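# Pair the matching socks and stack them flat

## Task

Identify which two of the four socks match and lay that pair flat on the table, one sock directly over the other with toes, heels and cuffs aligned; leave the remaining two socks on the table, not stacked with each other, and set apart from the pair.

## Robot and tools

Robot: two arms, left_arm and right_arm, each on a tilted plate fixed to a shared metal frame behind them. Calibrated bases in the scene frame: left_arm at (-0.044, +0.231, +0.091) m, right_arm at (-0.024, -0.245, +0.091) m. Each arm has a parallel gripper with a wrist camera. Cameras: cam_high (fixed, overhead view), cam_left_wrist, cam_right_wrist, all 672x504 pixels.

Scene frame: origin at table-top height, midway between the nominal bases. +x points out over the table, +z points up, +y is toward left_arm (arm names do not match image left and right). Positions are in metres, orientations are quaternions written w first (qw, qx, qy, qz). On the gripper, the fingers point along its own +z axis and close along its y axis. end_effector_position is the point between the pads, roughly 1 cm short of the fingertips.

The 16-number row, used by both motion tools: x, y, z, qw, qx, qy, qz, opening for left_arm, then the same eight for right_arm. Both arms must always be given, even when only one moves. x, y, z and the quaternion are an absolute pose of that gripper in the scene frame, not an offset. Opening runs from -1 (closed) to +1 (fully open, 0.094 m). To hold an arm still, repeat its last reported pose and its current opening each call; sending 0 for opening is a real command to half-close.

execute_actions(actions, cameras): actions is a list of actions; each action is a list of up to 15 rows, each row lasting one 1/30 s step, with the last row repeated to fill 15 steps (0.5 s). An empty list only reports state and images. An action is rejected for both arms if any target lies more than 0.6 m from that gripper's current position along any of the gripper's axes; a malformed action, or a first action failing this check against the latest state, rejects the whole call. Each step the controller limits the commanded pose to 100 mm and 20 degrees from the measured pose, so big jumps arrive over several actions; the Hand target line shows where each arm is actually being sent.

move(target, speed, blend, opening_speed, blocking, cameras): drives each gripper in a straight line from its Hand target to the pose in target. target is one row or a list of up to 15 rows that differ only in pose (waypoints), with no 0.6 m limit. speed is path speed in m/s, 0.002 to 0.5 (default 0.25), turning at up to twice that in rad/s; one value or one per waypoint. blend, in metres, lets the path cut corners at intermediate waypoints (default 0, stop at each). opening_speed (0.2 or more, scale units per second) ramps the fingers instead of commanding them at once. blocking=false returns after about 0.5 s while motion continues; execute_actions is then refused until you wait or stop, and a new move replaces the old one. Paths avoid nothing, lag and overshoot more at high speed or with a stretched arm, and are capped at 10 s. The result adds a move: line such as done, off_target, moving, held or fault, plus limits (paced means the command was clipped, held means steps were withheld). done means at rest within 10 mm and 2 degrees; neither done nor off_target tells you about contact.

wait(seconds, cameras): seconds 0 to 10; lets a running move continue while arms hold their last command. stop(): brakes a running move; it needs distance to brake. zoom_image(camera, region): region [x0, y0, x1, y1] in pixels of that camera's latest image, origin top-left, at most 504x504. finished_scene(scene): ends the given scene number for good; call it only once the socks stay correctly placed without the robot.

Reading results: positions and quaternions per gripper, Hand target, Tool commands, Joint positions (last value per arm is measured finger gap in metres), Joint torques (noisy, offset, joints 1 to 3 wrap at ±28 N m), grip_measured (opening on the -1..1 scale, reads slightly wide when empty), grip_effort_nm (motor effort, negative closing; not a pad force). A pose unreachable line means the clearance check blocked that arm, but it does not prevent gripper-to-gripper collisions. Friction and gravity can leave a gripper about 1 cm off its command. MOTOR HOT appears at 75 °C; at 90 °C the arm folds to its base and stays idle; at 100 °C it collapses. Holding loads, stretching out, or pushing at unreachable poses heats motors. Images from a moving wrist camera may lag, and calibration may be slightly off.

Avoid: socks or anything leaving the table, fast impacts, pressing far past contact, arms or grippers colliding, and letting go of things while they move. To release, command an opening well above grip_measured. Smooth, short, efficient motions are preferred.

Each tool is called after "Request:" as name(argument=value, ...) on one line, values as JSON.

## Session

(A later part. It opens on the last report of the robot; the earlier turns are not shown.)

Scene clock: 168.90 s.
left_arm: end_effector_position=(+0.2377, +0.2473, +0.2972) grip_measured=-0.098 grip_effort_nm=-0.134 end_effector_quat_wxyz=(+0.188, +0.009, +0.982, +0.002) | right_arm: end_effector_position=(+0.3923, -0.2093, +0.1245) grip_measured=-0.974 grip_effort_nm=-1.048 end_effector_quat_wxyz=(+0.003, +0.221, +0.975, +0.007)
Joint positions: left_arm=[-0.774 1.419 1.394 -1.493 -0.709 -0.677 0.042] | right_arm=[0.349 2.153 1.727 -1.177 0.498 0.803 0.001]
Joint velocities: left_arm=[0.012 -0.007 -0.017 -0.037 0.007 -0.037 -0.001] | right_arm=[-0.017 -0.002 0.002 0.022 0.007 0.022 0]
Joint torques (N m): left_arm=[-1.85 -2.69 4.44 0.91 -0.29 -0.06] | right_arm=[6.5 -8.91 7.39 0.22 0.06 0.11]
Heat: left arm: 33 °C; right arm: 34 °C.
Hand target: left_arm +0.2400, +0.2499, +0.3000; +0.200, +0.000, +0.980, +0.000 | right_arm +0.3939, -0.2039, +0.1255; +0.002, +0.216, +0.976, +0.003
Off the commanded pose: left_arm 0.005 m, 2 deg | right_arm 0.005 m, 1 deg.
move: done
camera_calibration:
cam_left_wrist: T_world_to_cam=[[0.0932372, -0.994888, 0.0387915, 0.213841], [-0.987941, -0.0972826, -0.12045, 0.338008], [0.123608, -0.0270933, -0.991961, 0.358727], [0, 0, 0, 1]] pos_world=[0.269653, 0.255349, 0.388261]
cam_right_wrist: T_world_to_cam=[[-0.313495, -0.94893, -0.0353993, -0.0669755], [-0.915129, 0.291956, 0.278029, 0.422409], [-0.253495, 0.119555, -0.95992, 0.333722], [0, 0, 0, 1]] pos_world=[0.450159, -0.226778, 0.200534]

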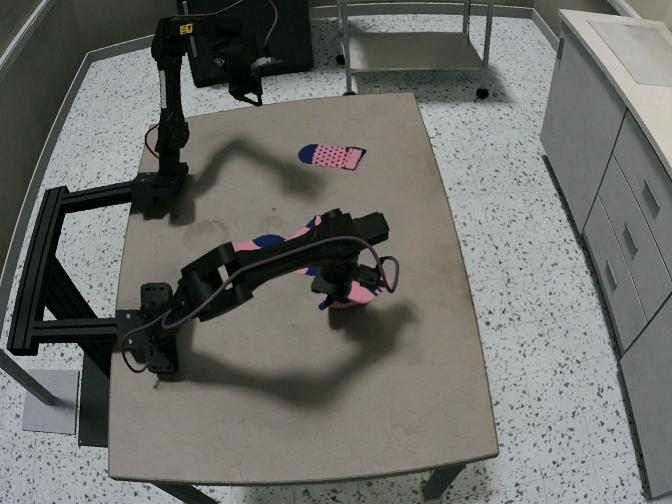

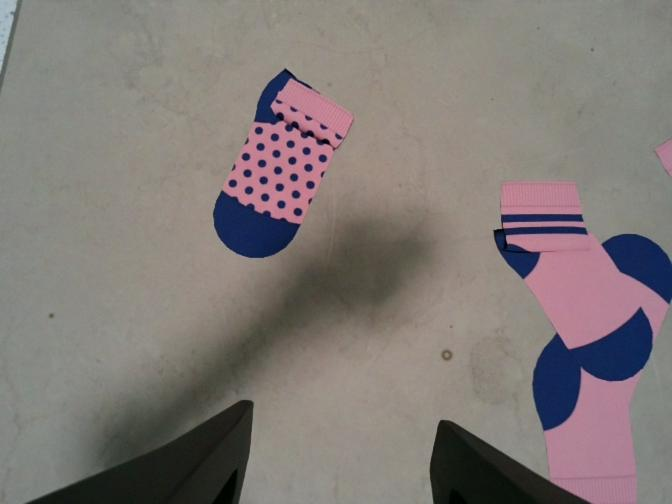

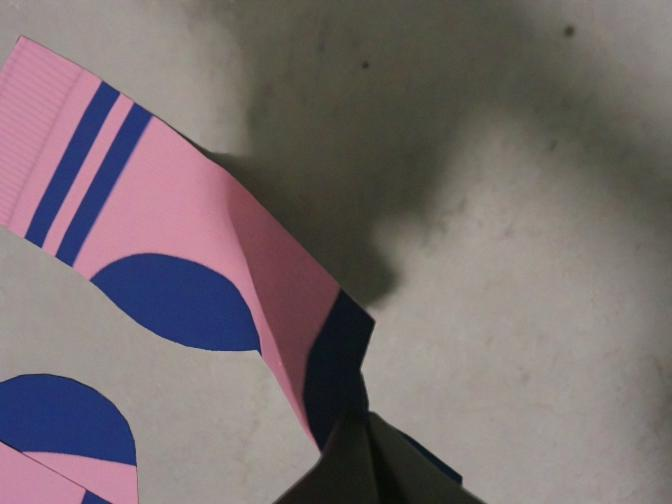

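Request:
move(target=[[0.24,0.25,0.30,0.2,0,0.98,0,-0.1,0.37,-0.25,0.06,0,0.2164,0.9763,0,-1],[0.24,0.25,0.30,0.2,0,0.98,0,-0.1,0.363,-0.266,0.008,0,0.2164,0.9763,0,-1]], speed=0.1, blend=0.02, cameras=["cam_right_wrist"])

Request:
move(target=[0.24,0.25,0.30,0.2,0,0.98,0,-0.1,0.363,-0.266,0.008,0,0.2164,0.9763,0,-0.5], opening_speed=0.6, cameras=["cam_right_wrist"])

Request:
move(target=[[0.24,0.25,0.30,0.2,0,0.98,0,-0.1,0.363,-0.266,0.08,0,0.2164,0.9763,0,-0.5],[0.24,0.25,0.30,0.2,0,0.98,0,-0.1,0.34,-0.14,0.25,0.02,0.383,0.924,0.01,-0.5]], speed=0.2, blend=0.03)

Request:
zoom_image(camera="cam_high", region=[290, 240, 410, 360])

Scene clock: 175.00 s.
left_arm: end_effector_position=(+0.2377, +0.2473, +0.2972) grip_measured=-0.098 grip_effort_nm=-0.139 end_effector_quat_wxyz=(+0.188, +0.009, +0.982, +0.002) | right_arm: end_effector_position=(+0.3586, -0.2623, +0.0170) grip_measured=-0.974 grip_effort_nm=-1.048 end_effector_quat_wxyz=(-0.017, +0.201, +0.979, -0.003)
Joint positions: left_arm=[-0.774 1.419 1.394 -1.493 -0.709 -0.677 0.042] | right_arm=[0.118 2.102 1.333 -0.759 0.497 0.524 0.001]
Joint velocities: left_arm=[0.007 -0.012 -0.007 -0.007 0.037 0.007 -0.001] | right_arm=[0.007 -0.002 -0.007 0.022 -0.037 -0.007 0.001]
Joint torques (N m): left_arm=[-1.63 -2.59 4.56 0.89 -0.26 -0.05] | right_arm=[3.33 -10.11 2.71 1.15 0.1 -0.06]
Heat: left arm: 33 °C; right arm: 34 °C.
Hand target: left_arm +0.2400, +0.2499, +0.3000; +0.200, +0.000, +0.980, +0.000 | right_arm +0.3636, -0.2673, +0.0078; -0.002, +0.216, +0.976, -0.004
Off the commanded pose: left_arm 0.005 m, 2 deg | right_arm 0.011 m, 3 deg.
move: off_target (right_arm)
camera_calibration:
cam_right_wrist: T_world_to_cam=[[-0.276129, -0.961038, -0.0126165, -0.14862], [-0.913621, 0.258384, 0.313903, 0.427068], [-0.298413, 0.0982045, -0.949371, 0.238643], [0, 0, 0, 1]] pos_world=[0.420354, -0.276613, 0.0906281]
Images, in order (width x height): cam_right_wrist 672x504.

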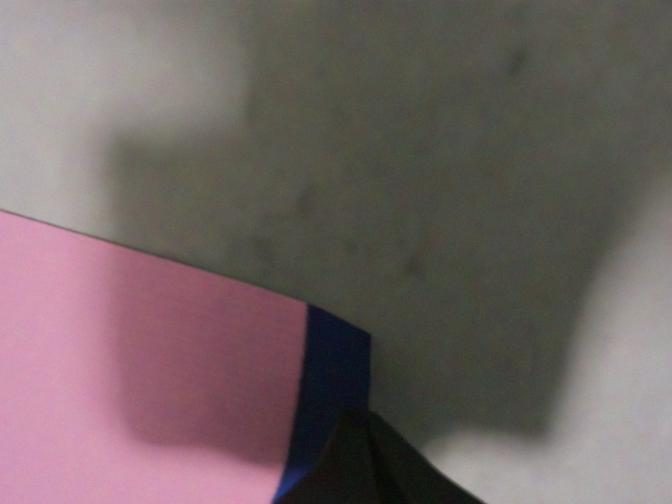

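Scene clock: 176.03 s.
left_arm: end_effector_position=(+0.2377, +0.2473, +0.2972) grip_measured=-0.098 grip_effort_nm=-0.134 end_effector_quat_wxyz=(+0.188, +0.009, +0.982, +0.002) | right_arm: end_effector_position=(+0.3595, -0.2667, +0.0172) grip_measured=-0.503 grip_effort_nm=0.120 end_effector_quat_wxyz=(-0.012, +0.206, +0.978, -0.006)
Joint positions: left_arm=[-0.774 1.419 1.394 -1.493 -0.709 -0.677 0.042] | right_arm=[0.112 2.093 1.325 -0.748 0.507 0.523 0.023]
Joint velocities: left_arm=[-0.007 0.007 -0.007 0.11 -0.007 -0.051 -0.001] | right_arm=[0.017 -0.002 0.002 -0.022 -0.037 -0.037 0]
Joint torques (N m): left_arm=[-1.94 -2.44 4.62 0.9 -0.25 -0.07] | right_arm=[3.88 -9.85 2.69 1.1 -0.06 -0.09]
Heat: left arm: 33 °C; right arm: 34 °C.
Hand target: left_arm +0.2400, +0.2499, +0.3000; +0.200, +0.000, +0.980, +0.000 | right_arm +0.3628, -0.2663, +0.0085; -0.001, +0.217, +0.976, -0.001
Off the commanded pose: left_arm 0.005 m, 2 deg | right_arm 0.010 m, 2 deg.
move: done
camera_calibration:
cam_right_wrist: T_world_to_cam=[[-0.285062, -0.958488, -0.00628727, -0.148831], [-0.913873, 0.269803, 0.303385, 0.432226], [-0.289095, 0.0922293, -0.952847, 0.234615], [0, 0, 0, 1]] pos_world=[0.420399, -0.280907, 0.0914855]
Images, in order (width x height): cam_right_wrist 672x504.

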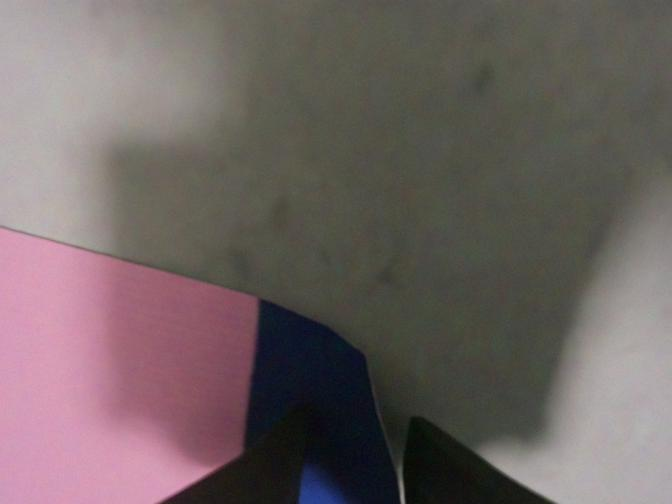

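Scene clock: 178.33 s.
left_arm: end_effector_position=(+0.2377, +0.2473, +0.2972) grip_measured=-0.098 grip_effort_nm=-0.129 end_effector_quat_wxyz=(+0.188, +0.009, +0.982, +0.002) | right_arm: end_effector_position=(+0.3381, -0.1412, +0.2502) grip_measured=-0.502 grip_effort_nm=0.095 end_effector_quat_wxyz=(+0.027, +0.385, +0.922, +0.028)
Joint positions: left_arm=[-0.774 1.419 1.394 -1.493 -0.709 -0.677 0.042] | right_arm=[0.692 2.12 1.954 -1.547 0.484 1.501 0.023]
Joint velocities: left_arm=[0.002 0.022 -0.012 0.007 0.051 -0.007 0] | right_arm=[-0.002 -0.027 0.022 -0.022 0.037 0.022 0]
Joint torques (N m): left_arm=[-1.84 -2.66 4.57 0.89 -0.32 -0.04] | right_arm=[5.34 -7.38 7.39 0.29 -0.01 0.09]
Heat: left arm: 33 °C; right arm: 34 °C.
Hand target: left_arm +0.2400, +0.2499, +0.3000; +0.200, +0.000, +0.980, +0.000 | right_arm +0.3377, -0.1379, +0.2508; +0.024, +0.383, +0.923, +0.024
Off the commanded pose: left_arm 0.005 m, 2 deg | right_arm 0.002 m, 2 deg.
joint sent to its limit (right arm) — joint 4 (wrist pitch), lower limit. The joint targets still meet the commanded pose.
move: done
camera_calibration:
cam_left_wrist: T_world_to_cam=[[0.0932372, -0.994888, 0.0387915, 0.213841], [-0.987941, -0.0972826, -0.12045, 0.338008], [0.123608, -0.0270933, -0.991961, 0.358727], [0, 0, 0, 1]] pos_world=[0.269653, 0.255349, 0.388261]
cam_right_wrist: T_world_to_cam=[[-0.612276, -0.785533, -0.0897557, 0.122788], [-0.778082, 0.578497, 0.244805, 0.320449], [-0.140379, 0.219725, -0.965409, 0.40981], [0, 0, 0, 1]] pos_world=[0.382045, -0.178971, 0.328208]

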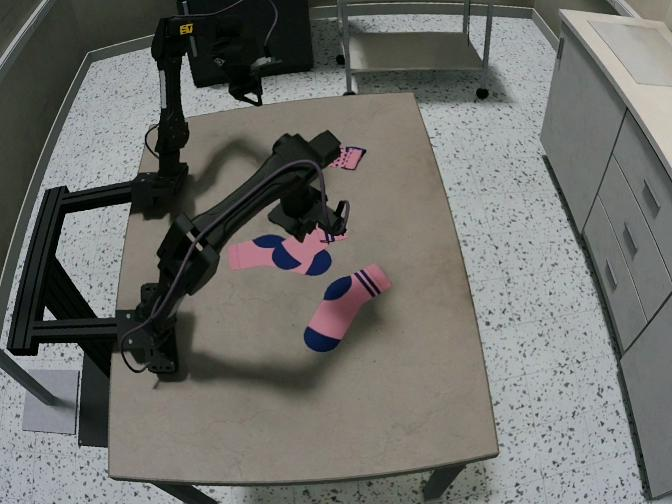

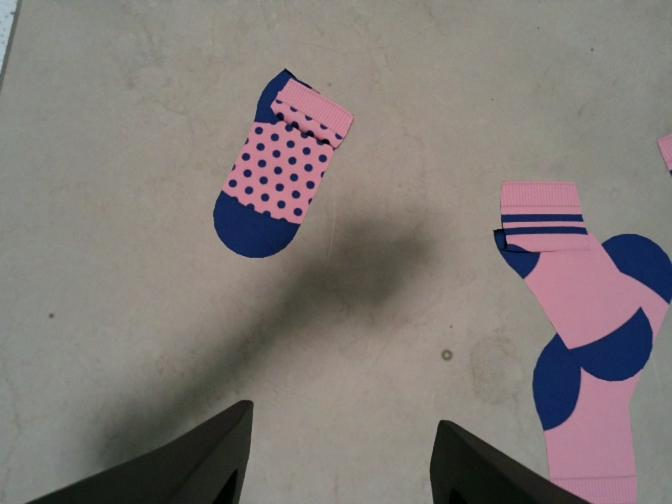

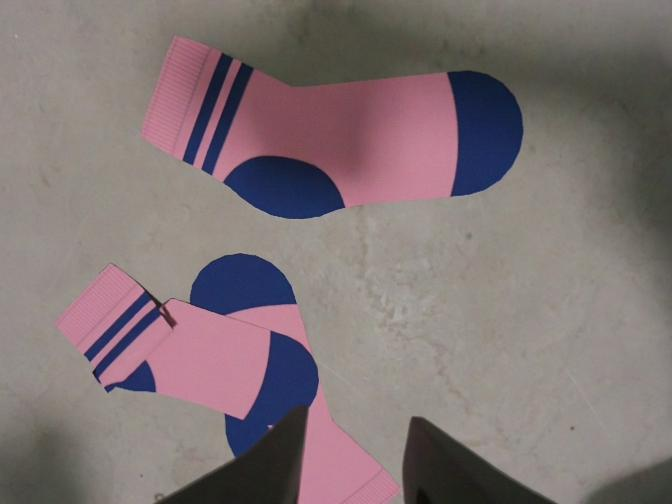

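Scaled by 4.200.

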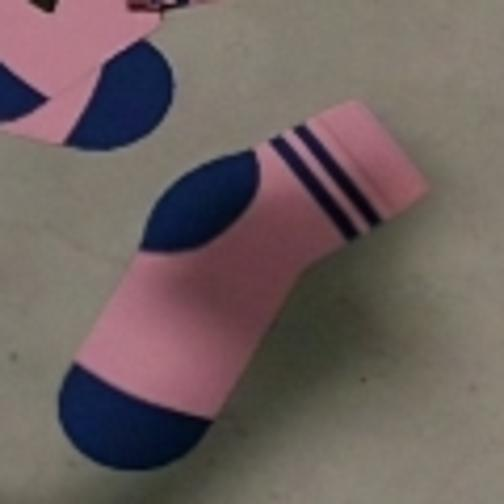

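Request:
move(target=[0.24,0.25,0.30,0.2,0,0.98,0,-0.1,0.42,0.098,0.1,0,0.6428,0.766,0,-0.1], speed=0.25)

Scene clock: 192.50 s.
left_arm: end_effector_position=(+0.2377, +0.2473, +0.2972) grip_measured=-0.098 grip_effort_nm=-0.129 end_effector_quat_wxyz=(+0.188, +0.009, +0.982, +0.002) | right_arm: end_effector_position=(+0.4226, +0.0843, +0.0987) grip_measured=-0.102 grip_effort_nm=0.095 end_effector_quat_wxyz=(+0.021, +0.641, +0.758, +0.123)
Joint positions: left_arm=[-0.774 1.419 1.394 -1.493 -0.709 -0.677 0.042] | right_arm=[0.738 3.077 2.852 -1.316 0.457 2.079 0.042]
Joint velocities: left_arm=[0.002 0.012 -0.007 -0.007 -0.007 -0.007 -0.001] | right_arm=[0.017 -0.002 0.007 -0.051 0.007 -0.037 0]
Joint torques (N m): left_arm=[-1.65 -2.54 4.57 0.9 -0.27 -0.01] | right_arm=[8.39 -13.65 7.88 1.01 -0.06 0.08]
Heat: left arm: 33 °C; right arm: 33 °C.
Hand target: left_arm +0.2400, +0.2499, +0.3000; +0.200, +0.000, +0.980, +0.000 | right_arm +0.4185, +0.0972, +0.1006; +0.021, +0.638, +0.758, +0.135
Off the commanded pose: left_arm 0.005 m, 2 deg | right_arm 0.014 m, 14 deg.
elbow stopped short (right arm): the move would have taken joint 3 (elbow) straighter than the controller allows.
move: off_target (right_arm)
camera_calibration:
cam_left_wrist: T_world_to_cam=[[0.0932372, -0.994888, 0.0387915, 0.213841], [-0.987941, -0.0972826, -0.12045, 0.338008], [0.123608, -0.0270933, -0.991961, 0.358727], [0, 0, 0, 1]] pos_world=[0.269653, 0.255349, 0.388261]
cam_right_wrist: T_world_to_cam=[[-0.931278, -0.267401, -0.247424, 0.444748], [-0.345435, 0.863908, 0.366522, 0.0739902], [0.115743, 0.426803, -0.896907, 0.0933893], [0, 0, 0, 1]] pos_world=[0.428934, 0.0151465, 0.166684]

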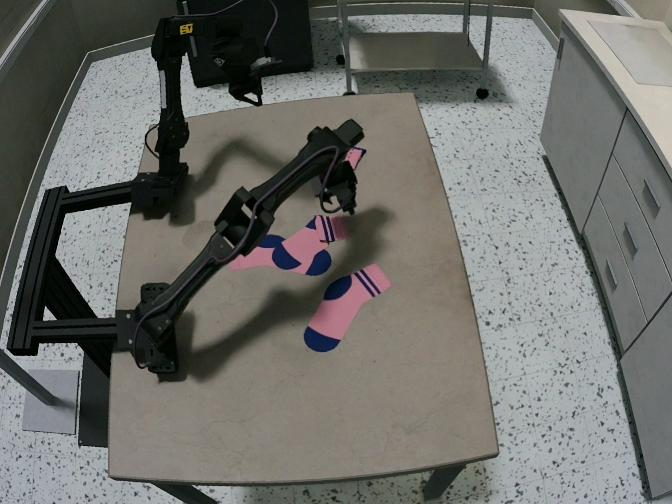

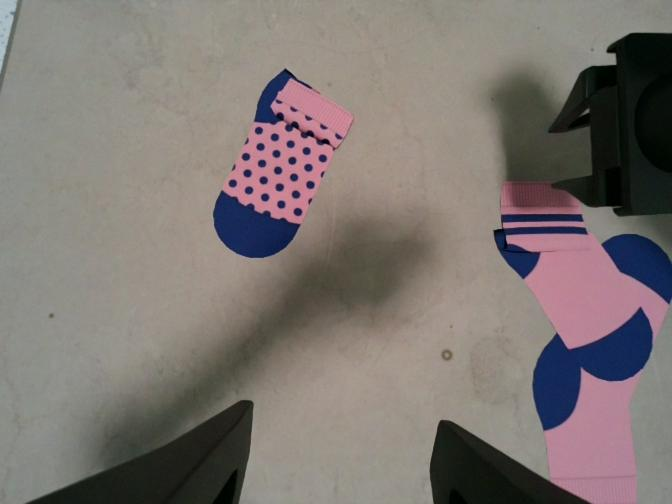

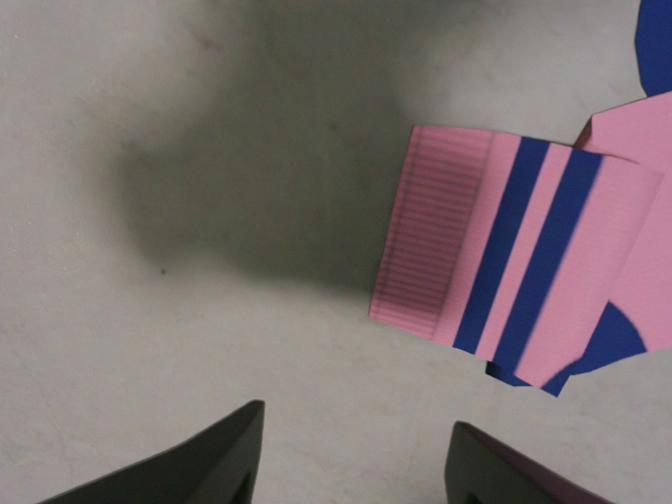

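Request:
move(target=[0.24,0.25,0.30,0.2,0,0.98,0,-0.1,0.42,0.092,0.035,0,0.6428,0.766,0,-0.1], speed=0.15, cameras=["cam_right_wrist","cam_left_wrist"])

Scene clock: 202.60 s.
left_arm: end_effector_position=(+0.2377, +0.2473, +0.2972) grip_measured=-0.098 grip_effort_nm=-0.129 end_effector_quat_wxyz=(+0.188, +0.009, +0.982, +0.002) | right_arm: end_effector_position=(+0.4302, +0.0874, +0.0539) grip_measured=-0.102 grip_effort_nm=0.095 end_effector_quat_wxyz=(+0.019, +0.648, +0.752, +0.119)
Joint positions: left_arm=[-0.774 1.419 1.394 -1.493 -0.709 -0.677 0.042] | right_arm=[0.696 3.115 2.773 -1.188 0.456 2.056 0.042]
Joint velocities: left_arm=[0.017 -0.012 -0.002 -0.022 0.022 -0.051 -0.001] | right_arm=[-0.012 -0.032 -0.007 0.051 -0.007 -0.022 0]
Joint torques (N m): left_arm=[-1.84 -2.58 4.53 0.88 -0.31 -0.06] | right_arm=[6.97 -13.56 4.38 0.98 -0.01 -0.07]
Heat: left arm: 33 °C; right arm: 35 °C.
Hand target: left_arm +0.2400, +0.2499, +0.3000; +0.200, +0.000, +0.980, +0.000 | right_arm +0.4195, +0.0912, +0.0354; +0.016, +0.639, +0.762, +0.103
Off the commanded pose: left_arm 0.005 m, 2 deg | right_arm 0.022 m, 14 deg.
elbow stopped short (right arm): the move would have taken joint 3 (elbow) straighter than the controller allows.
joint sent to its limit (right arm) — joint 2 (shoulder), upper limit. The joint targets are off in orientation, not in position.
move: off_target (right_arm)
camera_calibration:
cam_left_wrist: T_world_to_cam=[[0.0932372, -0.994888, 0.0387915, 0.213841], [-0.987941, -0.0972826, -0.12045, 0.338008], [0.123608, -0.0270933, -0.991961, 0.358727], [0, 0, 0, 1]] pos_world=[0.269653, 0.255349, 0.388261]
cam_right_wrist: T_world_to_cam=[[-0.93847, -0.251005, -0.237216, 0.442696], [-0.325905, 0.870931, 0.367784, 0.0812332], [0.114283, 0.422464, -0.899146, 0.0520736], [0, 0, 0, 1]] pos_world=[0.43598, 0.0183711, 0.12196]
Images, in order (width x height): cam_left_wrist 672x504, cam_right_wrist 672x504.

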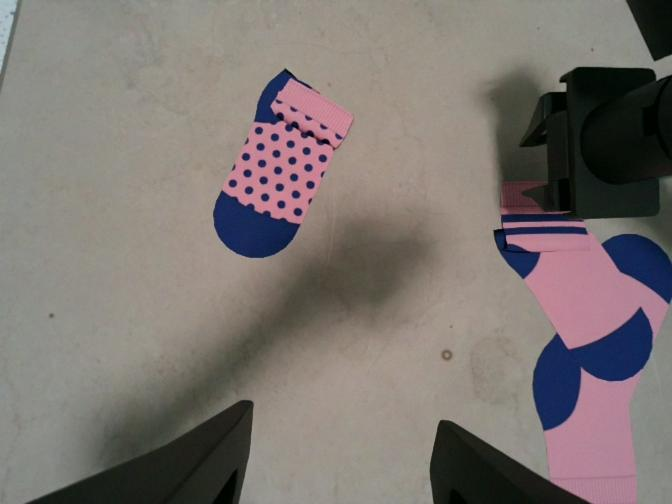

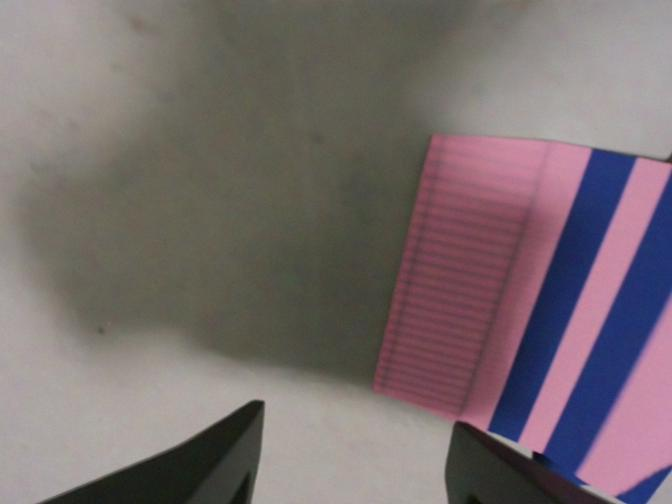

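Request:
move(target=[[0.24,0.25,0.30,0.2,0,0.98,0,-0.1,0.36,-0.08,0.24,0.02,0.6,0.8,0.01,-0.5],[0.24,0.25,0.30,0.2,0,0.98,0,-0.1,0.2,-0.46,0.22,0.2,0,0.98,0,-0.5]], speed=0.3, blend=0.05, cameras=[])

Request:
move(target=[[0.34,0.13,0.22,0,0.663,0.749,0,-0.1,0.2,-0.46,0.22,0.2,0,0.98,0,-0.5],[0.398,0.056,0.09,0,0.6626,0.749,0,-0.1,0.2,-0.46,0.22,0.2,0,0.98,0,-0.5]], speed=0.25, blend=0.05)

Scene clock: 216.43 s.
left_arm: end_effector_position=(+0.2377, +0.2473, +0.2972) grip_measured=-0.098 grip_effort_nm=-0.129 end_effector_quat_wxyz=(+0.188, +0.009, +0.982, +0.002) | right_arm: end_effector_position=(+0.1937, -0.4636, +0.2152) grip_measured=-0.498 grip_effort_nm=-0.129 end_effector_quat_wxyz=(+0.179, -0.002, +0.984, -0.005)
Joint positions: left_arm=[-0.774 1.419 1.394 -1.493 -0.709 -0.677 0.042] | right_arm=[-0.438 0.869 1.082 -1.113 0.199 -0.601 0.024]
Joint velocities: left_arm=[-0.022 0.002 -0.007 0.007 0.037 -0.037 0] | right_arm=[-0.017 -0.012 0.007 0.022 0.066 -0.022 0]
Joint torques (N m): left_arm=[-1.84 -2.58 4.45 0.92 -0.23 -0.06] | right_arm=[0.09 -4.16 6.35 1.18 -0.3 -0.06]
Heat: left arm: 33 °C; right arm: 35 °C.
Hand target: left_arm +0.2400, +0.2499, +0.3000; +0.200, +0.000, +0.980, +0.000 | right_arm +0.1969, -0.4654, +0.2197; +0.193, -0.002, +0.981, -0.007
Off the commanded pose: left_arm 0.005 m, 2 deg | right_arm 0.009 m, 3 deg.
move: off_target (right_arm)
No camera images: "cameras" was empty.

Scene clock: 220.70 s.
left_arm: end_effector_position=(+0.3862, +0.0620, +0.0863) grip_measured=-0.098 grip_effort_nm=-0.134 end_effector_quat_wxyz=(-0.013, +0.664, +0.748, -0.005) | right_arm: end_effector_position=(+0.1966, -0.4621, +0.2165) grip_measured=-0.498 grip_effort_nm=-0.134 end_effector_quat_wxyz=(+0.185, -0.002, +0.983, -0.002)
Joint positions: left_arm=[-0.507 2.589 2.137 -1.282 -0.486 0.86 0.042] | right_arm=[-0.431 0.869 1.082 -1.106 0.191 -0.594 0.024]
Joint velocities: left_arm=[-0.007 0.002 -0.007 0.007 0.007 -0.066 -0.001] | right_arm=[-0.002 -0.012 -0.012 -0.007 -0.051 -0.066 0]
Joint torques (N m): left_arm=[-5.29 -9.26 7.25 0.38 -0.02 0.06] | right_arm=[1.13 -4.53 5.7 1.18 -0.27 0.1]
Heat: left arm: 34 °C; right arm: 34 °C.
Hand target: left_arm +0.3931, +0.0564, +0.0885; +0.001, +0.662, +0.750, -0.003 | right_arm +0.1999, -0.4601, +0.2201; +0.200, +0.000, +0.980, +0.000
Off the commanded pose: left_arm 0.014 m, 2 deg | right_arm 0.005 m, 2 deg.
move: off_target (left_arm)
camera_calibration:
cam_left_wrist: T_world_to_cam=[[-0.971239, -0.236732, 0.0255465, 0.389015], [-0.221529, 0.937734, 0.267543, 0.0476458], [-0.0872919, 0.254189, -0.963207, 0.187738], [0, 0, 0, 1]] pos_world=[0.404769, -0.000307452, 0.158145]
cam_right_wrist: T_world_to_cam=[[0.128012, -0.991297, 0.0307218, -0.485619], [-0.987993, -0.130165, -0.0832274, 0.18906], [0.086502, -0.0196988, -0.996057, 0.279271], [0, 0, 0, 1]] pos_world=[0.224797, -0.451283, 0.308823]

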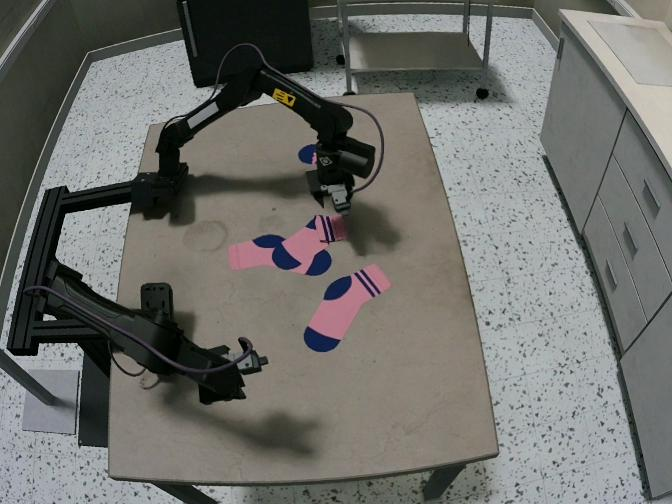

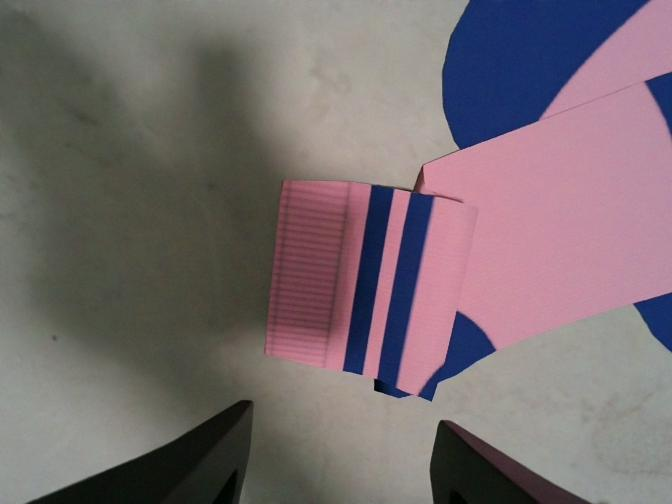

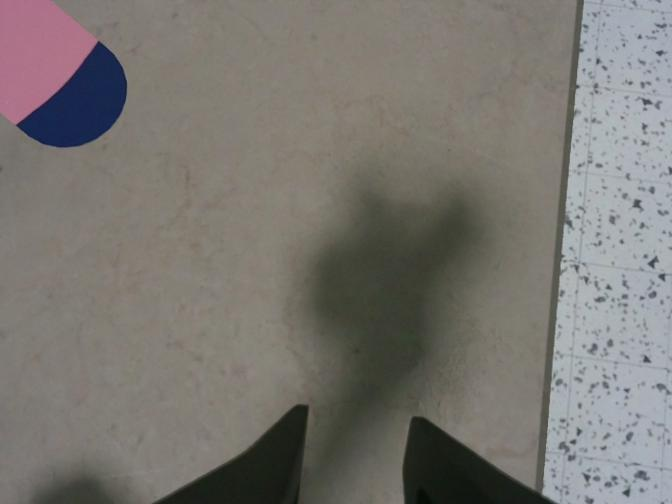

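Request:
move(target=[[0.414,0.047,0.04,0,0.6626,0.749,0,-0.1,0.2,-0.46,0.22,0.2,0,0.98,0,-0.5],[0.414,0.047,-0.003,0,0.6626,0.749,0,-0.1,0.2,-0.46,0.22,0.2,0,0.98,0,-0.5]], speed=0.12, cameras=["cam_left_wrist"])

Scene clock: 225.43 s.
left_arm: end_effector_position=(+0.4135, +0.0540, +0.0093) grip_measured=-0.098 grip_effort_nm=-0.120 end_effector_quat_wxyz=(-0.001, +0.662, +0.750, -0.003) | right_arm: end_effector_position=(+0.1967, -0.4622, +0.2165) grip_measured=-0.498 grip_effort_nm=-0.134 end_effector_quat_wxyz=(+0.186, -0.002, +0.983, -0.002)
Joint positions: left_arm=[-0.419 2.749 2.18 -1.092 -0.497 0.967 0.042] | right_arm=[-0.431 0.869 1.082 -1.105 0.191 -0.594 0.024]
Joint velocities: left_arm=[-0.022 -0.002 -0.007 -0.007 -0.007 0.037 -0.001] | right_arm=[-0.027 -0.012 -0.007 -0.022 -0.051 0.022 -0.001]
Joint torques (N m): left_arm=[-5.41 -8.92 3.95 0.73 -0.04 0.03] | right_arm=[1.16 -4.55 5.7 1.17 -0.26 0.09]
Heat: left arm: 35 °C; right arm: 34 °C.
Hand target: left_arm +0.4124, +0.0472, -0.0029; +0.001, +0.663, +0.749, -0.001 | right_arm +0.1999, -0.4601, +0.2201; +0.200, +0.000, +0.980, +0.000
Off the commanded pose: left_arm 0.014 m, 0 deg | right_arm 0.005 m, 2 deg.
move: off_target (left_arm)
camera_calibration:
cam_left_wrist: T_world_to_cam=[[-0.970442, -0.24118, 0.00858656, 0.415753], [-0.231333, 0.939777, 0.251604, 0.0859734], [-0.0687513, 0.242181, -0.967792, 0.110963], [0, 0, 0, 1]] pos_world=[0.430981, -0.00739784, 0.0821883]
Images, in order (width x height): cam_left_wrist 672x504.

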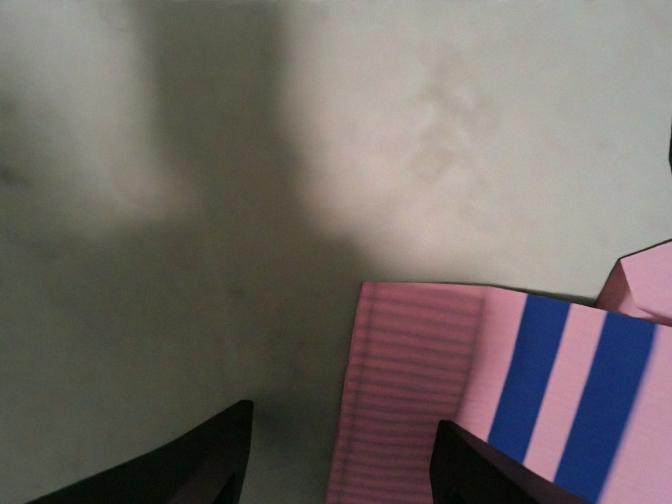

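Request:
move(target=[[0.409,0.047,0.02,0,0.6626,0.749,0,-0.1,0.2,-0.46,0.22,0.2,0,0.98,0,-0.5],[0.409,0.047,-0.004,0,0.6626,0.749,0,-0.1,0.2,-0.46,0.22,0.2,0,0.98,0,-0.5]], speed=0.1, cameras=["cam_left_wrist"])

Request:
move(target=[0.409,0.047,-0.004,0,0.6626,0.749,0,-1,0.2,-0.46,0.22,0.2,0,0.98,0,-0.5], opening_speed=0.8, cameras=["cam_left_wrist"])

Scene clock: 229.50 s.
left_arm: end_effector_position=(+0.4129, +0.0537, +0.0088) grip_measured=-0.098 grip_effort_nm=-0.120 end_effector_quat_wxyz=(-0.001, +0.661, +0.750, +0.002) | right_arm: end_effector_position=(+0.1967, -0.4622, +0.2165) grip_measured=-0.498 grip_effort_nm=-0.134 end_effector_quat_wxyz=(+0.186, -0.002, +0.983, -0.002)
Joint positions: left_arm=[-0.422 2.744 2.166 -1.08 -0.506 0.963 0.042] | right_arm=[-0.431 0.869 1.082 -1.105 0.191 -0.594 0.024]
Joint velocities: left_arm=[0.002 -0.007 -0.007 0.022 -0.037 -0.022 0] | right_arm=[0.012 -0.002 0.007 0.066 -0.037 0.022 0]
Joint torques (N m): left_arm=[-5.22 -9.62 2.43 0.78 0.05 -0.06] | right_arm=[1.16 -4.55 5.7 1.17 -0.26 0.09]
Heat: left arm: 35 °C; right arm: 33 °C.
Hand target: left_arm +0.4082, +0.0474, -0.0036; -0.001, +0.663, +0.749, +0.000 | right_arm +0.1998, -0.4600, +0.2201; +0.200, +0.000, +0.980, +0.000
Off the commanded pose: left_arm 0.015 m, 0 deg | right_arm 0.005 m, 2 deg.
move: off_target (left_arm)
camera_calibration:
cam_left_wrist: T_world_to_cam=[[-0.970104, -0.24269, 0.000331461, 0.415033], [-0.234502, 0.937726, 0.256276, 0.0875701], [-0.0625065, 0.248537, -0.966603, 0.10762], [0, 0, 0, 1]] pos_world=[0.429888, -0.00813996, 0.0814462]
Images, in order (width x height): cam_left_wrist 672x504.

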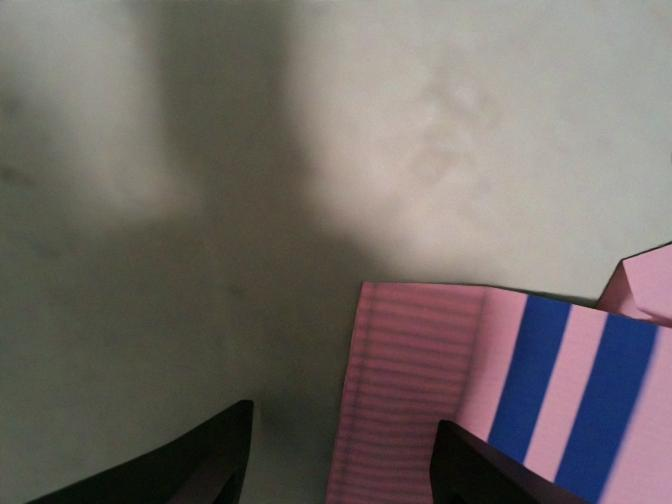

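Scene clock: 230.83 s.
left_arm: end_effector_position=(+0.4030, +0.0514, +0.0087) grip_measured=-0.986 grip_effort_nm=-0.769 end_effector_quat_wxyz=(-0.012, +0.669, +0.743, -0.012) | right_arm: end_effector_position=(+0.1968, -0.4622, +0.2166) grip_measured=-0.498 grip_effort_nm=-0.129 end_effector_quat_wxyz=(+0.186, -0.001, +0.983, -0.002)
Joint positions: left_arm=[-0.427 2.744 2.158 -1.106 -0.484 0.964 0.001] | right_arm=[-0.431 0.869 1.082 -1.105 0.191 -0.594 0.024]
Joint velocities: left_arm=[0.007 0.007 0.007 -0.022 -0.007 -0.081 0] | right_arm=[-0.012 -0.022 -0.022 -0.022 -0.022 0.037 0.001]
Joint torques (N m): left_arm=[-4.98 -9.31 3.33 0.99 -0.2 0] | right_arm=[1.16 -4.55 5.7 1.17 -0.27 0.09]
Heat: left arm: 36 °C; right arm: 33 °C.
Hand target: left_arm +0.4082, +0.0477, -0.0035; -0.001, +0.662, +0.749, +0.000 | right_arm +0.1999, -0.4601, +0.2201; +0.200, +0.000, +0.980, +0.000
Off the commanded pose: left_arm 0.015 m, 2 deg | right_arm 0.005 m, 2 deg.
move: off_target (left_arm)
camera_calibration:
cam_left_wrist: T_world_to_cam=[[-0.974251, -0.222794, 0.0346011, 0.405221], [-0.206688, 0.943848, 0.257741, 0.0758806], [-0.0900814, 0.243953, -0.965594, 0.118827], [0, 0, 0, 1]] pos_world=[0.421175, -0.010327, 0.0811602]
Images, in order (width x height): cam_left_wrist 672x504.

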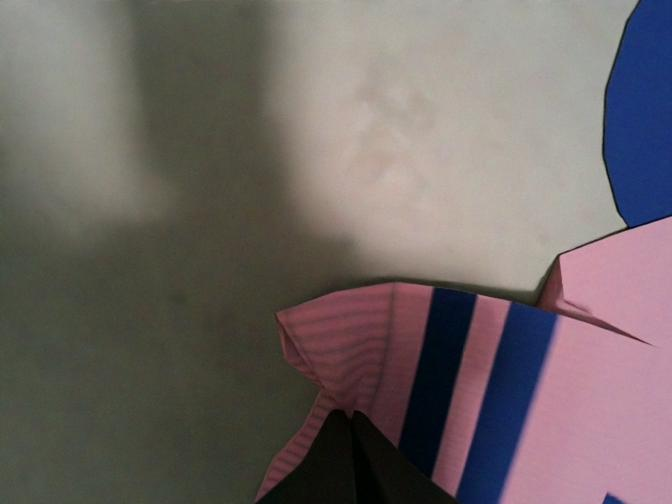

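Request:
move(target=[[0.39,0.047,0.12,0,0.6626,0.749,0,-1,0.2,-0.46,0.22,0.2,0,0.98,0,-0.5],[0.35,0.04,0.31,0.112,0.655,0.7406,0.099,-1,0.2,-0.46,0.22,0.2,0,0.98,0,-0.5],[0.255,-0.205,0.315,0.1267,0.524,0.8385,0.0792,-1,0.2,-0.46,0.22,0.2,0,0.98,0,-0.5]], speed=0.17, blend=0.04)

Request:
wait(seconds=1)

Request:
zoom_image(camera="cam_high", region=[200, 180, 400, 380])

Scene clock: 254.80 s.
left_arm: end_effector_position=(+0.2602, -0.1941, +0.3053) grip_measured=-0.986 grip_effort_nm=-0.755 end_effector_quat_wxyz=(+0.305, +0.538, +0.786, +0.011) | right_arm: end_effector_position=(+0.1968, -0.4622, +0.2166) grip_measured=-0.498 grip_effort_nm=-0.129 end_effector_quat_wxyz=(+0.186, -0.001, +0.983, -0.002)
Joint positions: left_arm=[-1.199 2.862 2.826 -1.381 -0.654 0.175 0.001] | right_arm=[-0.431 0.869 1.082 -1.105 0.191 -0.594 0.024]
Joint velocities: left_arm=[0.002 -0.007 -0.012 -0.022 -0.037 -0.007 0.001] | right_arm=[0.012 -0.017 0.002 -0.066 0.022 -0.051 0]
Joint torques (N m): left_arm=[-4.62 -9.37 7.69 1.41 -0.14 -0.09] | right_arm=[1.17 -4.53 5.71 1.17 -0.26 0.09]
Heat: left arm: 38 °C; right arm: 32 °C.
Hand target: left_arm +0.2569, -0.2039, +0.3116; +0.321, +0.530, +0.785, +0.000 | right_arm +0.1999, -0.4600, +0.2201; +0.200, +0.000, +0.980, +0.000
Off the commanded pose: left_arm 0.015 m, 23 deg; orientation clipped | right_arm 0.005 m, 2 deg.
elbow stopped short (left arm): the move would have taken joint 3 (elbow) straighter than the controller allows.
move: off_target (left_arm); limits=paced
camera_calibration:
cam_left_wrist: T_world_to_cam=[[-0.80597, -0.518521, -0.285568, 0.197753], [-0.445648, 0.849019, -0.283838, 0.410811], [0.389629, -0.101502, -0.915361, 0.245021], [0, 0, 0, 1]] pos_world=[0.246993, -0.221377, 0.397358]
cam_right_wrist: T_world_to_cam=[[0.127208, -0.991385, 0.0312033, -0.485792], [-0.988016, -0.129422, -0.0841042, 0.189799], [0.0874181, -0.0201306, -0.995968, 0.278935], [0, 0, 0, 1]] pos_world=[0.224937, -0.451427, 0.308931]

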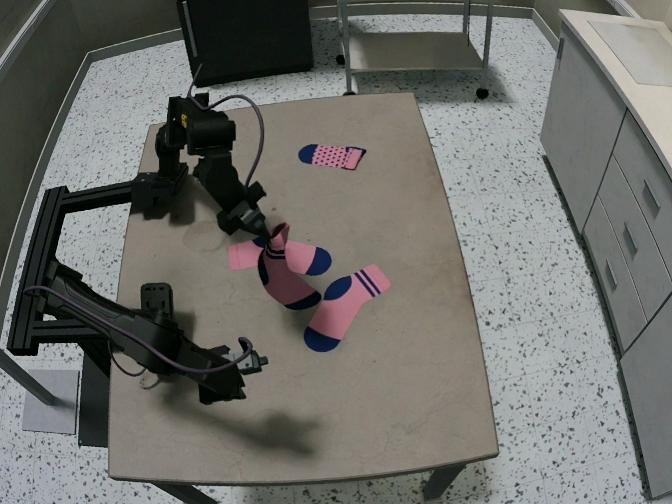

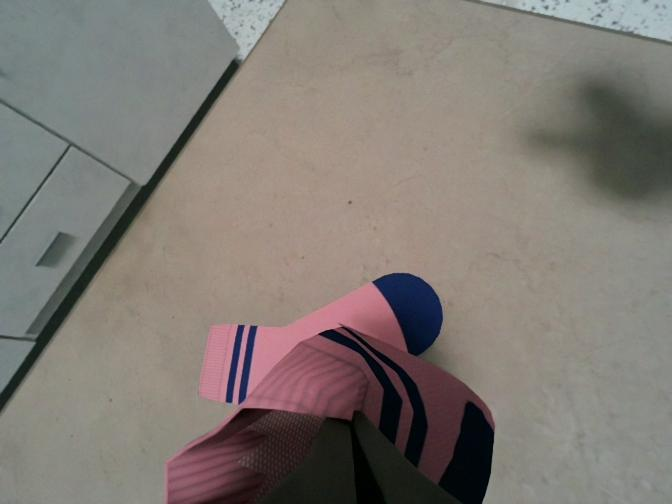

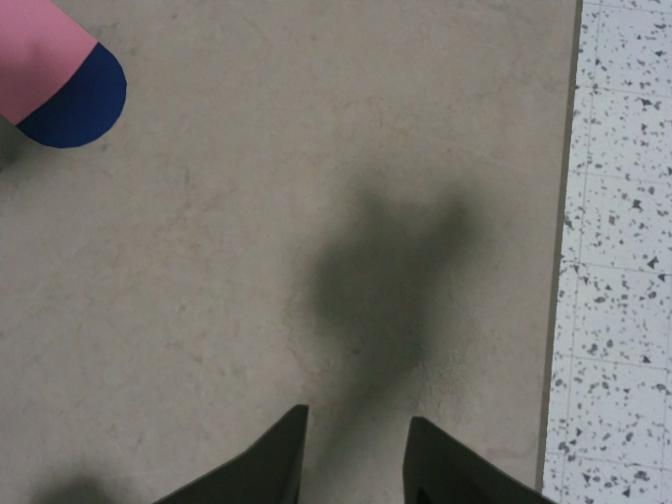

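Scene clock: 255.80 s.
left_arm: end_effector_position=(+0.2603, -0.1943, +0.3054) grip_measured=-0.986 grip_effort_nm=-0.750 end_effector_quat_wxyz=(+0.305, +0.538, +0.786, +0.011) | right_arm: end_effector_position=(+0.1968, -0.4622, +0.2166) grip_measured=-0.498 grip_effort_nm=-0.125 end_effector_quat_wxyz=(+0.186, -0.001, +0.983, -0.002)
Joint positions: left_arm=[-1.199 2.862 2.826 -1.38 -0.654 0.175 0.001] | right_arm=[-0.431 0.869 1.082 -1.105 0.191 -0.594 0.024]
Joint velocities: left_arm=[0.007 0.012 -0.007 0.007 -0.037 0.007 -0.001] | right_arm=[-0.012 0.012 -0.017 0.007 0.037 0.007 -0.001]
Joint torques (N m): left_arm=[-4.59 -9.5 7.91 1.4 -0.12 -0.11] | right_arm=[1.17 -4.55 5.7 1.17 -0.27 0.09]
Heat: left arm: 38 °C; right arm: 32 °C.
Hand target: left_arm +0.2569, -0.2039, +0.3116; +0.321, +0.530, +0.785, +0.000 | right_arm +0.1999, -0.4600, +0.2201; +0.200, +0.000, +0.980, +0.000
Tool commands: left_gripper/opening=-1.0 right_gripper/opening=-0.5
Off the commanded pose: left_arm 0.015 m, 23 deg; orientation clipped | right_arm 0.005 m, 2 deg.
wait: 1.00 s; at rest by 0.17 s
camera_calibration:
cam_left_wrist: T_world_to_cam=[[-0.805799, -0.518899, -0.285361, 0.197581], [-0.44578, 0.848721, -0.284523, 0.411153], [0.389831, -0.10206, -0.915213, 0.244855], [0, 0, 0, 1]] pos_world=[0.247042, -0.221439, 0.397459]
cam_right_wrist: T_world_to_cam=[[0.127208, -0.991385, 0.0312033, -0.485792], [-0.988016, -0.129422, -0.0841042, 0.189799], [0.0874181, -0.0201306, -0.995968, 0.278935], [0, 0, 0, 1]] pos_world=[0.224937, -0.451427, 0.308931]

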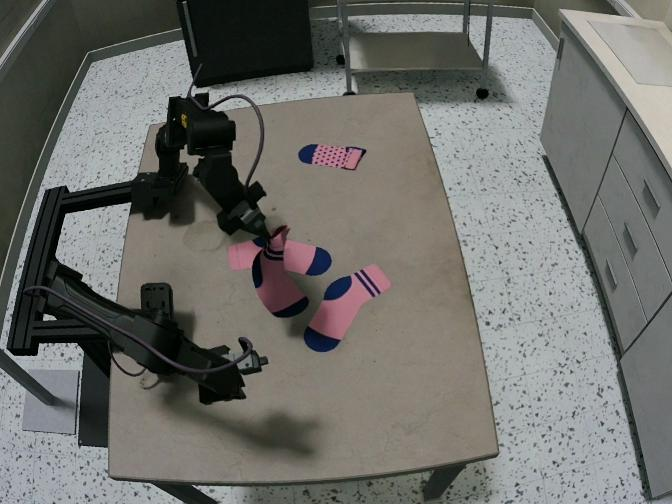

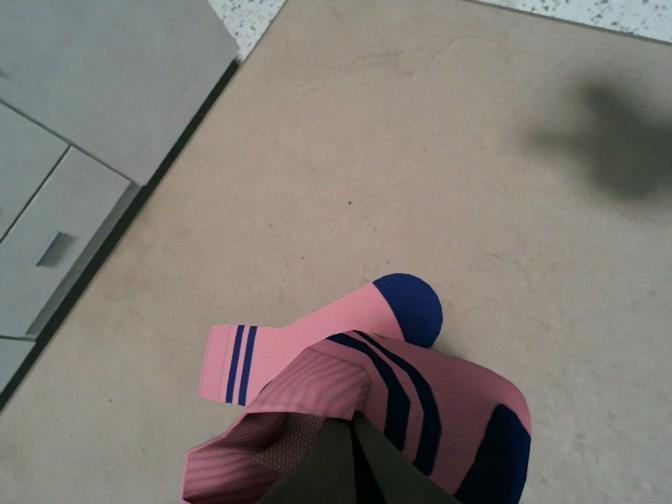

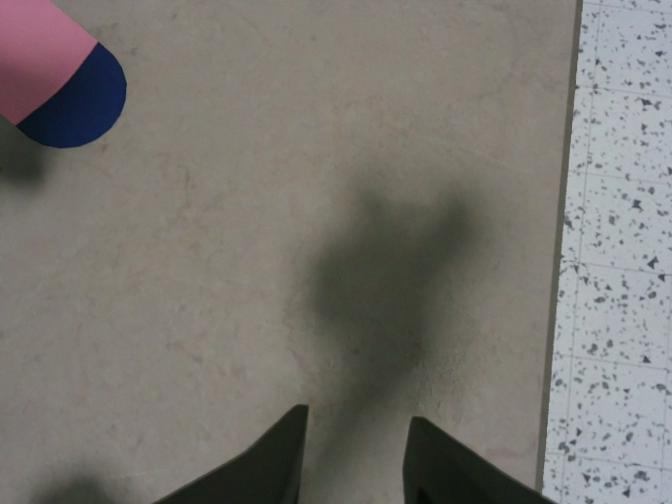

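Scaled by 2.520.

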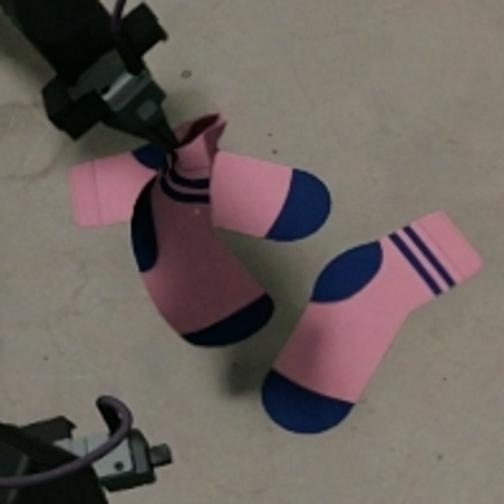

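Request:
move(target=[0.258,-0.207,0.25,0.2506,0.5063,0.8101,0.1566,-1,0.2,-0.46,0.22,0.2,0,0.98,0,-0.5], speed=0.1)

Request:
wait(seconds=1, cameras=["cam_high"])

Request:
zoom_image(camera="cam_high", region=[200, 180, 400, 380])

Scene clock: 265.37 s.
left_arm: end_effector_position=(+0.2668, -0.1988, +0.2441) grip_measured=-0.986 grip_effort_nm=-0.755 end_effector_quat_wxyz=(+0.301, +0.514, +0.795, +0.118) | right_arm: end_effector_position=(+0.1968, -0.4622, +0.2166) grip_measured=-0.498 grip_effort_nm=-0.134 end_effector_quat_wxyz=(+0.186, -0.001, +0.983, -0.002)
Joint positions: left_arm=[-1.204 3.011 2.826 -1.378 -0.848 0.088 0.001] | right_arm=[-0.431 0.869 1.082 -1.105 0.191 -0.594 0.024]
Joint velocities: left_arm=[-0.002 -0.002 -0.012 -0.066 0.051 -0.022 0.001] | right_arm=[-0.012 0.017 0.017 0.007 -0.022 0.007 0]
Joint torques (N m): left_arm=[-5.37 -10.07 7.9 0.81 -0.45 -0.11] | right_arm=[1.16 -4.55 5.7 1.17 -0.26 0.09]
Heat: left arm: 38 °C; right arm: 32 °C.
Hand target: left_arm +0.2579, -0.2052, +0.2494; +0.313, +0.514, +0.789, +0.121 | right_arm +0.1999, -0.4600, +0.2201; +0.200, +0.000, +0.980, +0.000
Off the commanded pose: left_arm 0.013 m, 8 deg | right_arm 0.005 m, 2 deg.
elbow stopped short (left arm): the move would have taken joint 3 (elbow) straighter than the controller allows.
move: off_target (left_arm)
camera_calibration:
cam_left_wrist: T_world_to_cam=[[-0.707372, -0.546769, -0.447962, 0.190806], [-0.516627, 0.832459, -0.200274, 0.39558], [0.482413, 0.0897605, -0.871333, 0.188482], [0, 0, 0, 1]] pos_world=[0.248412, -0.241896, 0.328929]
cam_right_wrist: T_world_to_cam=[[0.127208, -0.991385, 0.0312033, -0.485792], [-0.988016, -0.129422, -0.0841042, 0.189799], [0.0874181, -0.0201306, -0.995968, 0.278935], [0, 0, 0, 1]] pos_world=[0.224937, -0.451427, 0.308931]

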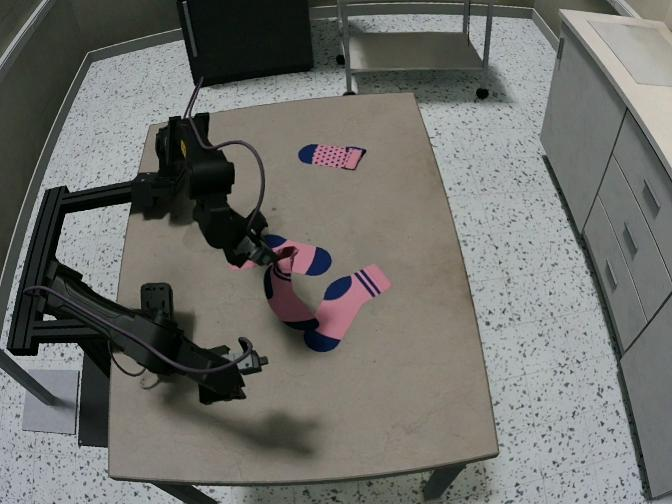

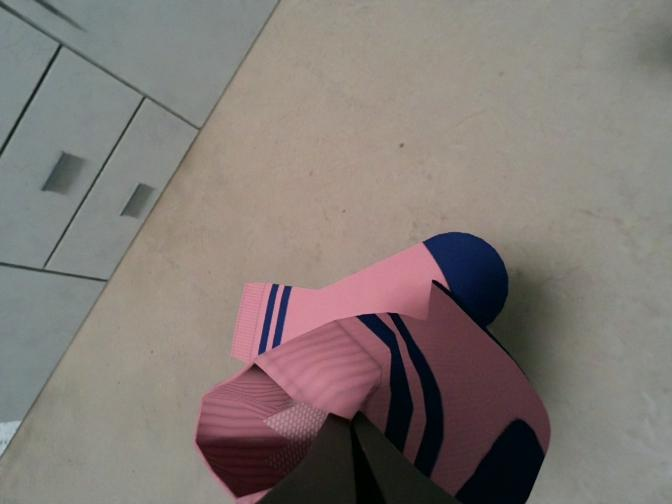

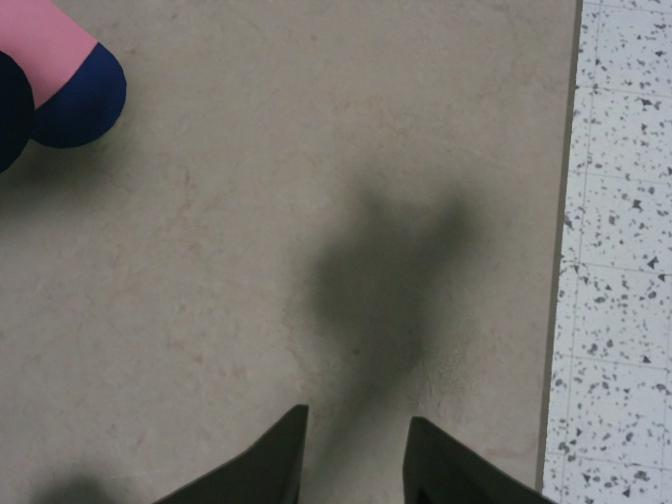

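Scene clock: 266.37 s.
left_arm: end_effector_position=(+0.2669, -0.1988, +0.2441) grip_measured=-0.986 grip_effort_nm=-0.755 end_effector_quat_wxyz=(+0.301, +0.514, +0.795, +0.118) | right_arm: end_effector_position=(+0.1968, -0.4622, +0.2166) grip_measured=-0.498 grip_effort_nm=-0.129 end_effector_quat_wxyz=(+0.186, -0.001, +0.983, -0.002)
Joint positions: left_arm=[-1.204 3.011 2.826 -1.378 -0.849 0.087 0.001] | right_arm=[-0.431 0.869 1.082 -1.105 0.191 -0.594 0.024]
Joint velocities: left_arm=[0.007 0.002 -0.002 -0.022 0.022 0.037 0] | right_arm=[-0.002 0.012 -0.022 -0.022 0.037 -0.022 0]
Joint torques (N m): left_arm=[-5.2 -10.17 7.98 0.85 -0.42 -0.11] | right_arm=[1.16 -4.56 5.7 1.17 -0.26 0.09]
Heat: left arm: 38 °C; right arm: 32 °C.
Hand target: left_arm +0.2579, -0.2052, +0.2494; +0.313, +0.514, +0.789, +0.121 | right_arm +0.1999, -0.4600, +0.2201; +0.200, +0.000, +0.980, +0.000
Tool commands: left_gripper/opening=-1.0 right_gripper/opening=-0.5
Off the commanded pose: left_arm 0.013 m, 8 deg | right_arm 0.005 m, 2 deg.
wait: 1.00 s; at rest by 0.17 s
Images, in order (width x height): cam_high 672x504.

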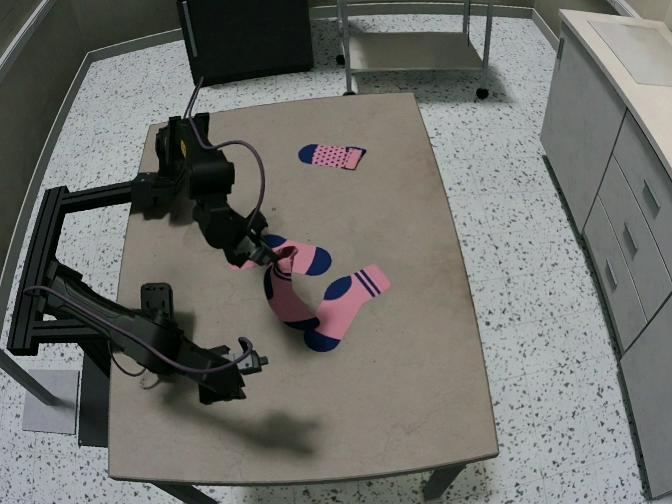

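Scaled by 2.520.

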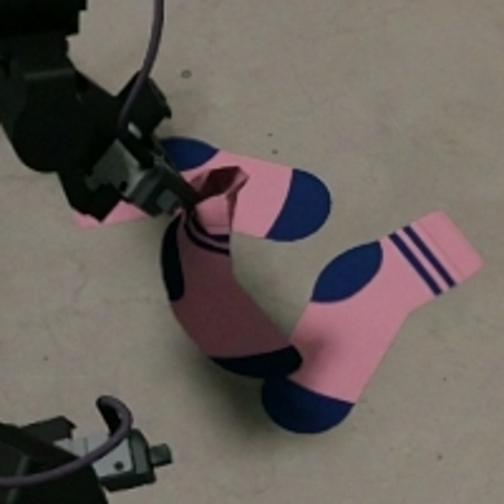

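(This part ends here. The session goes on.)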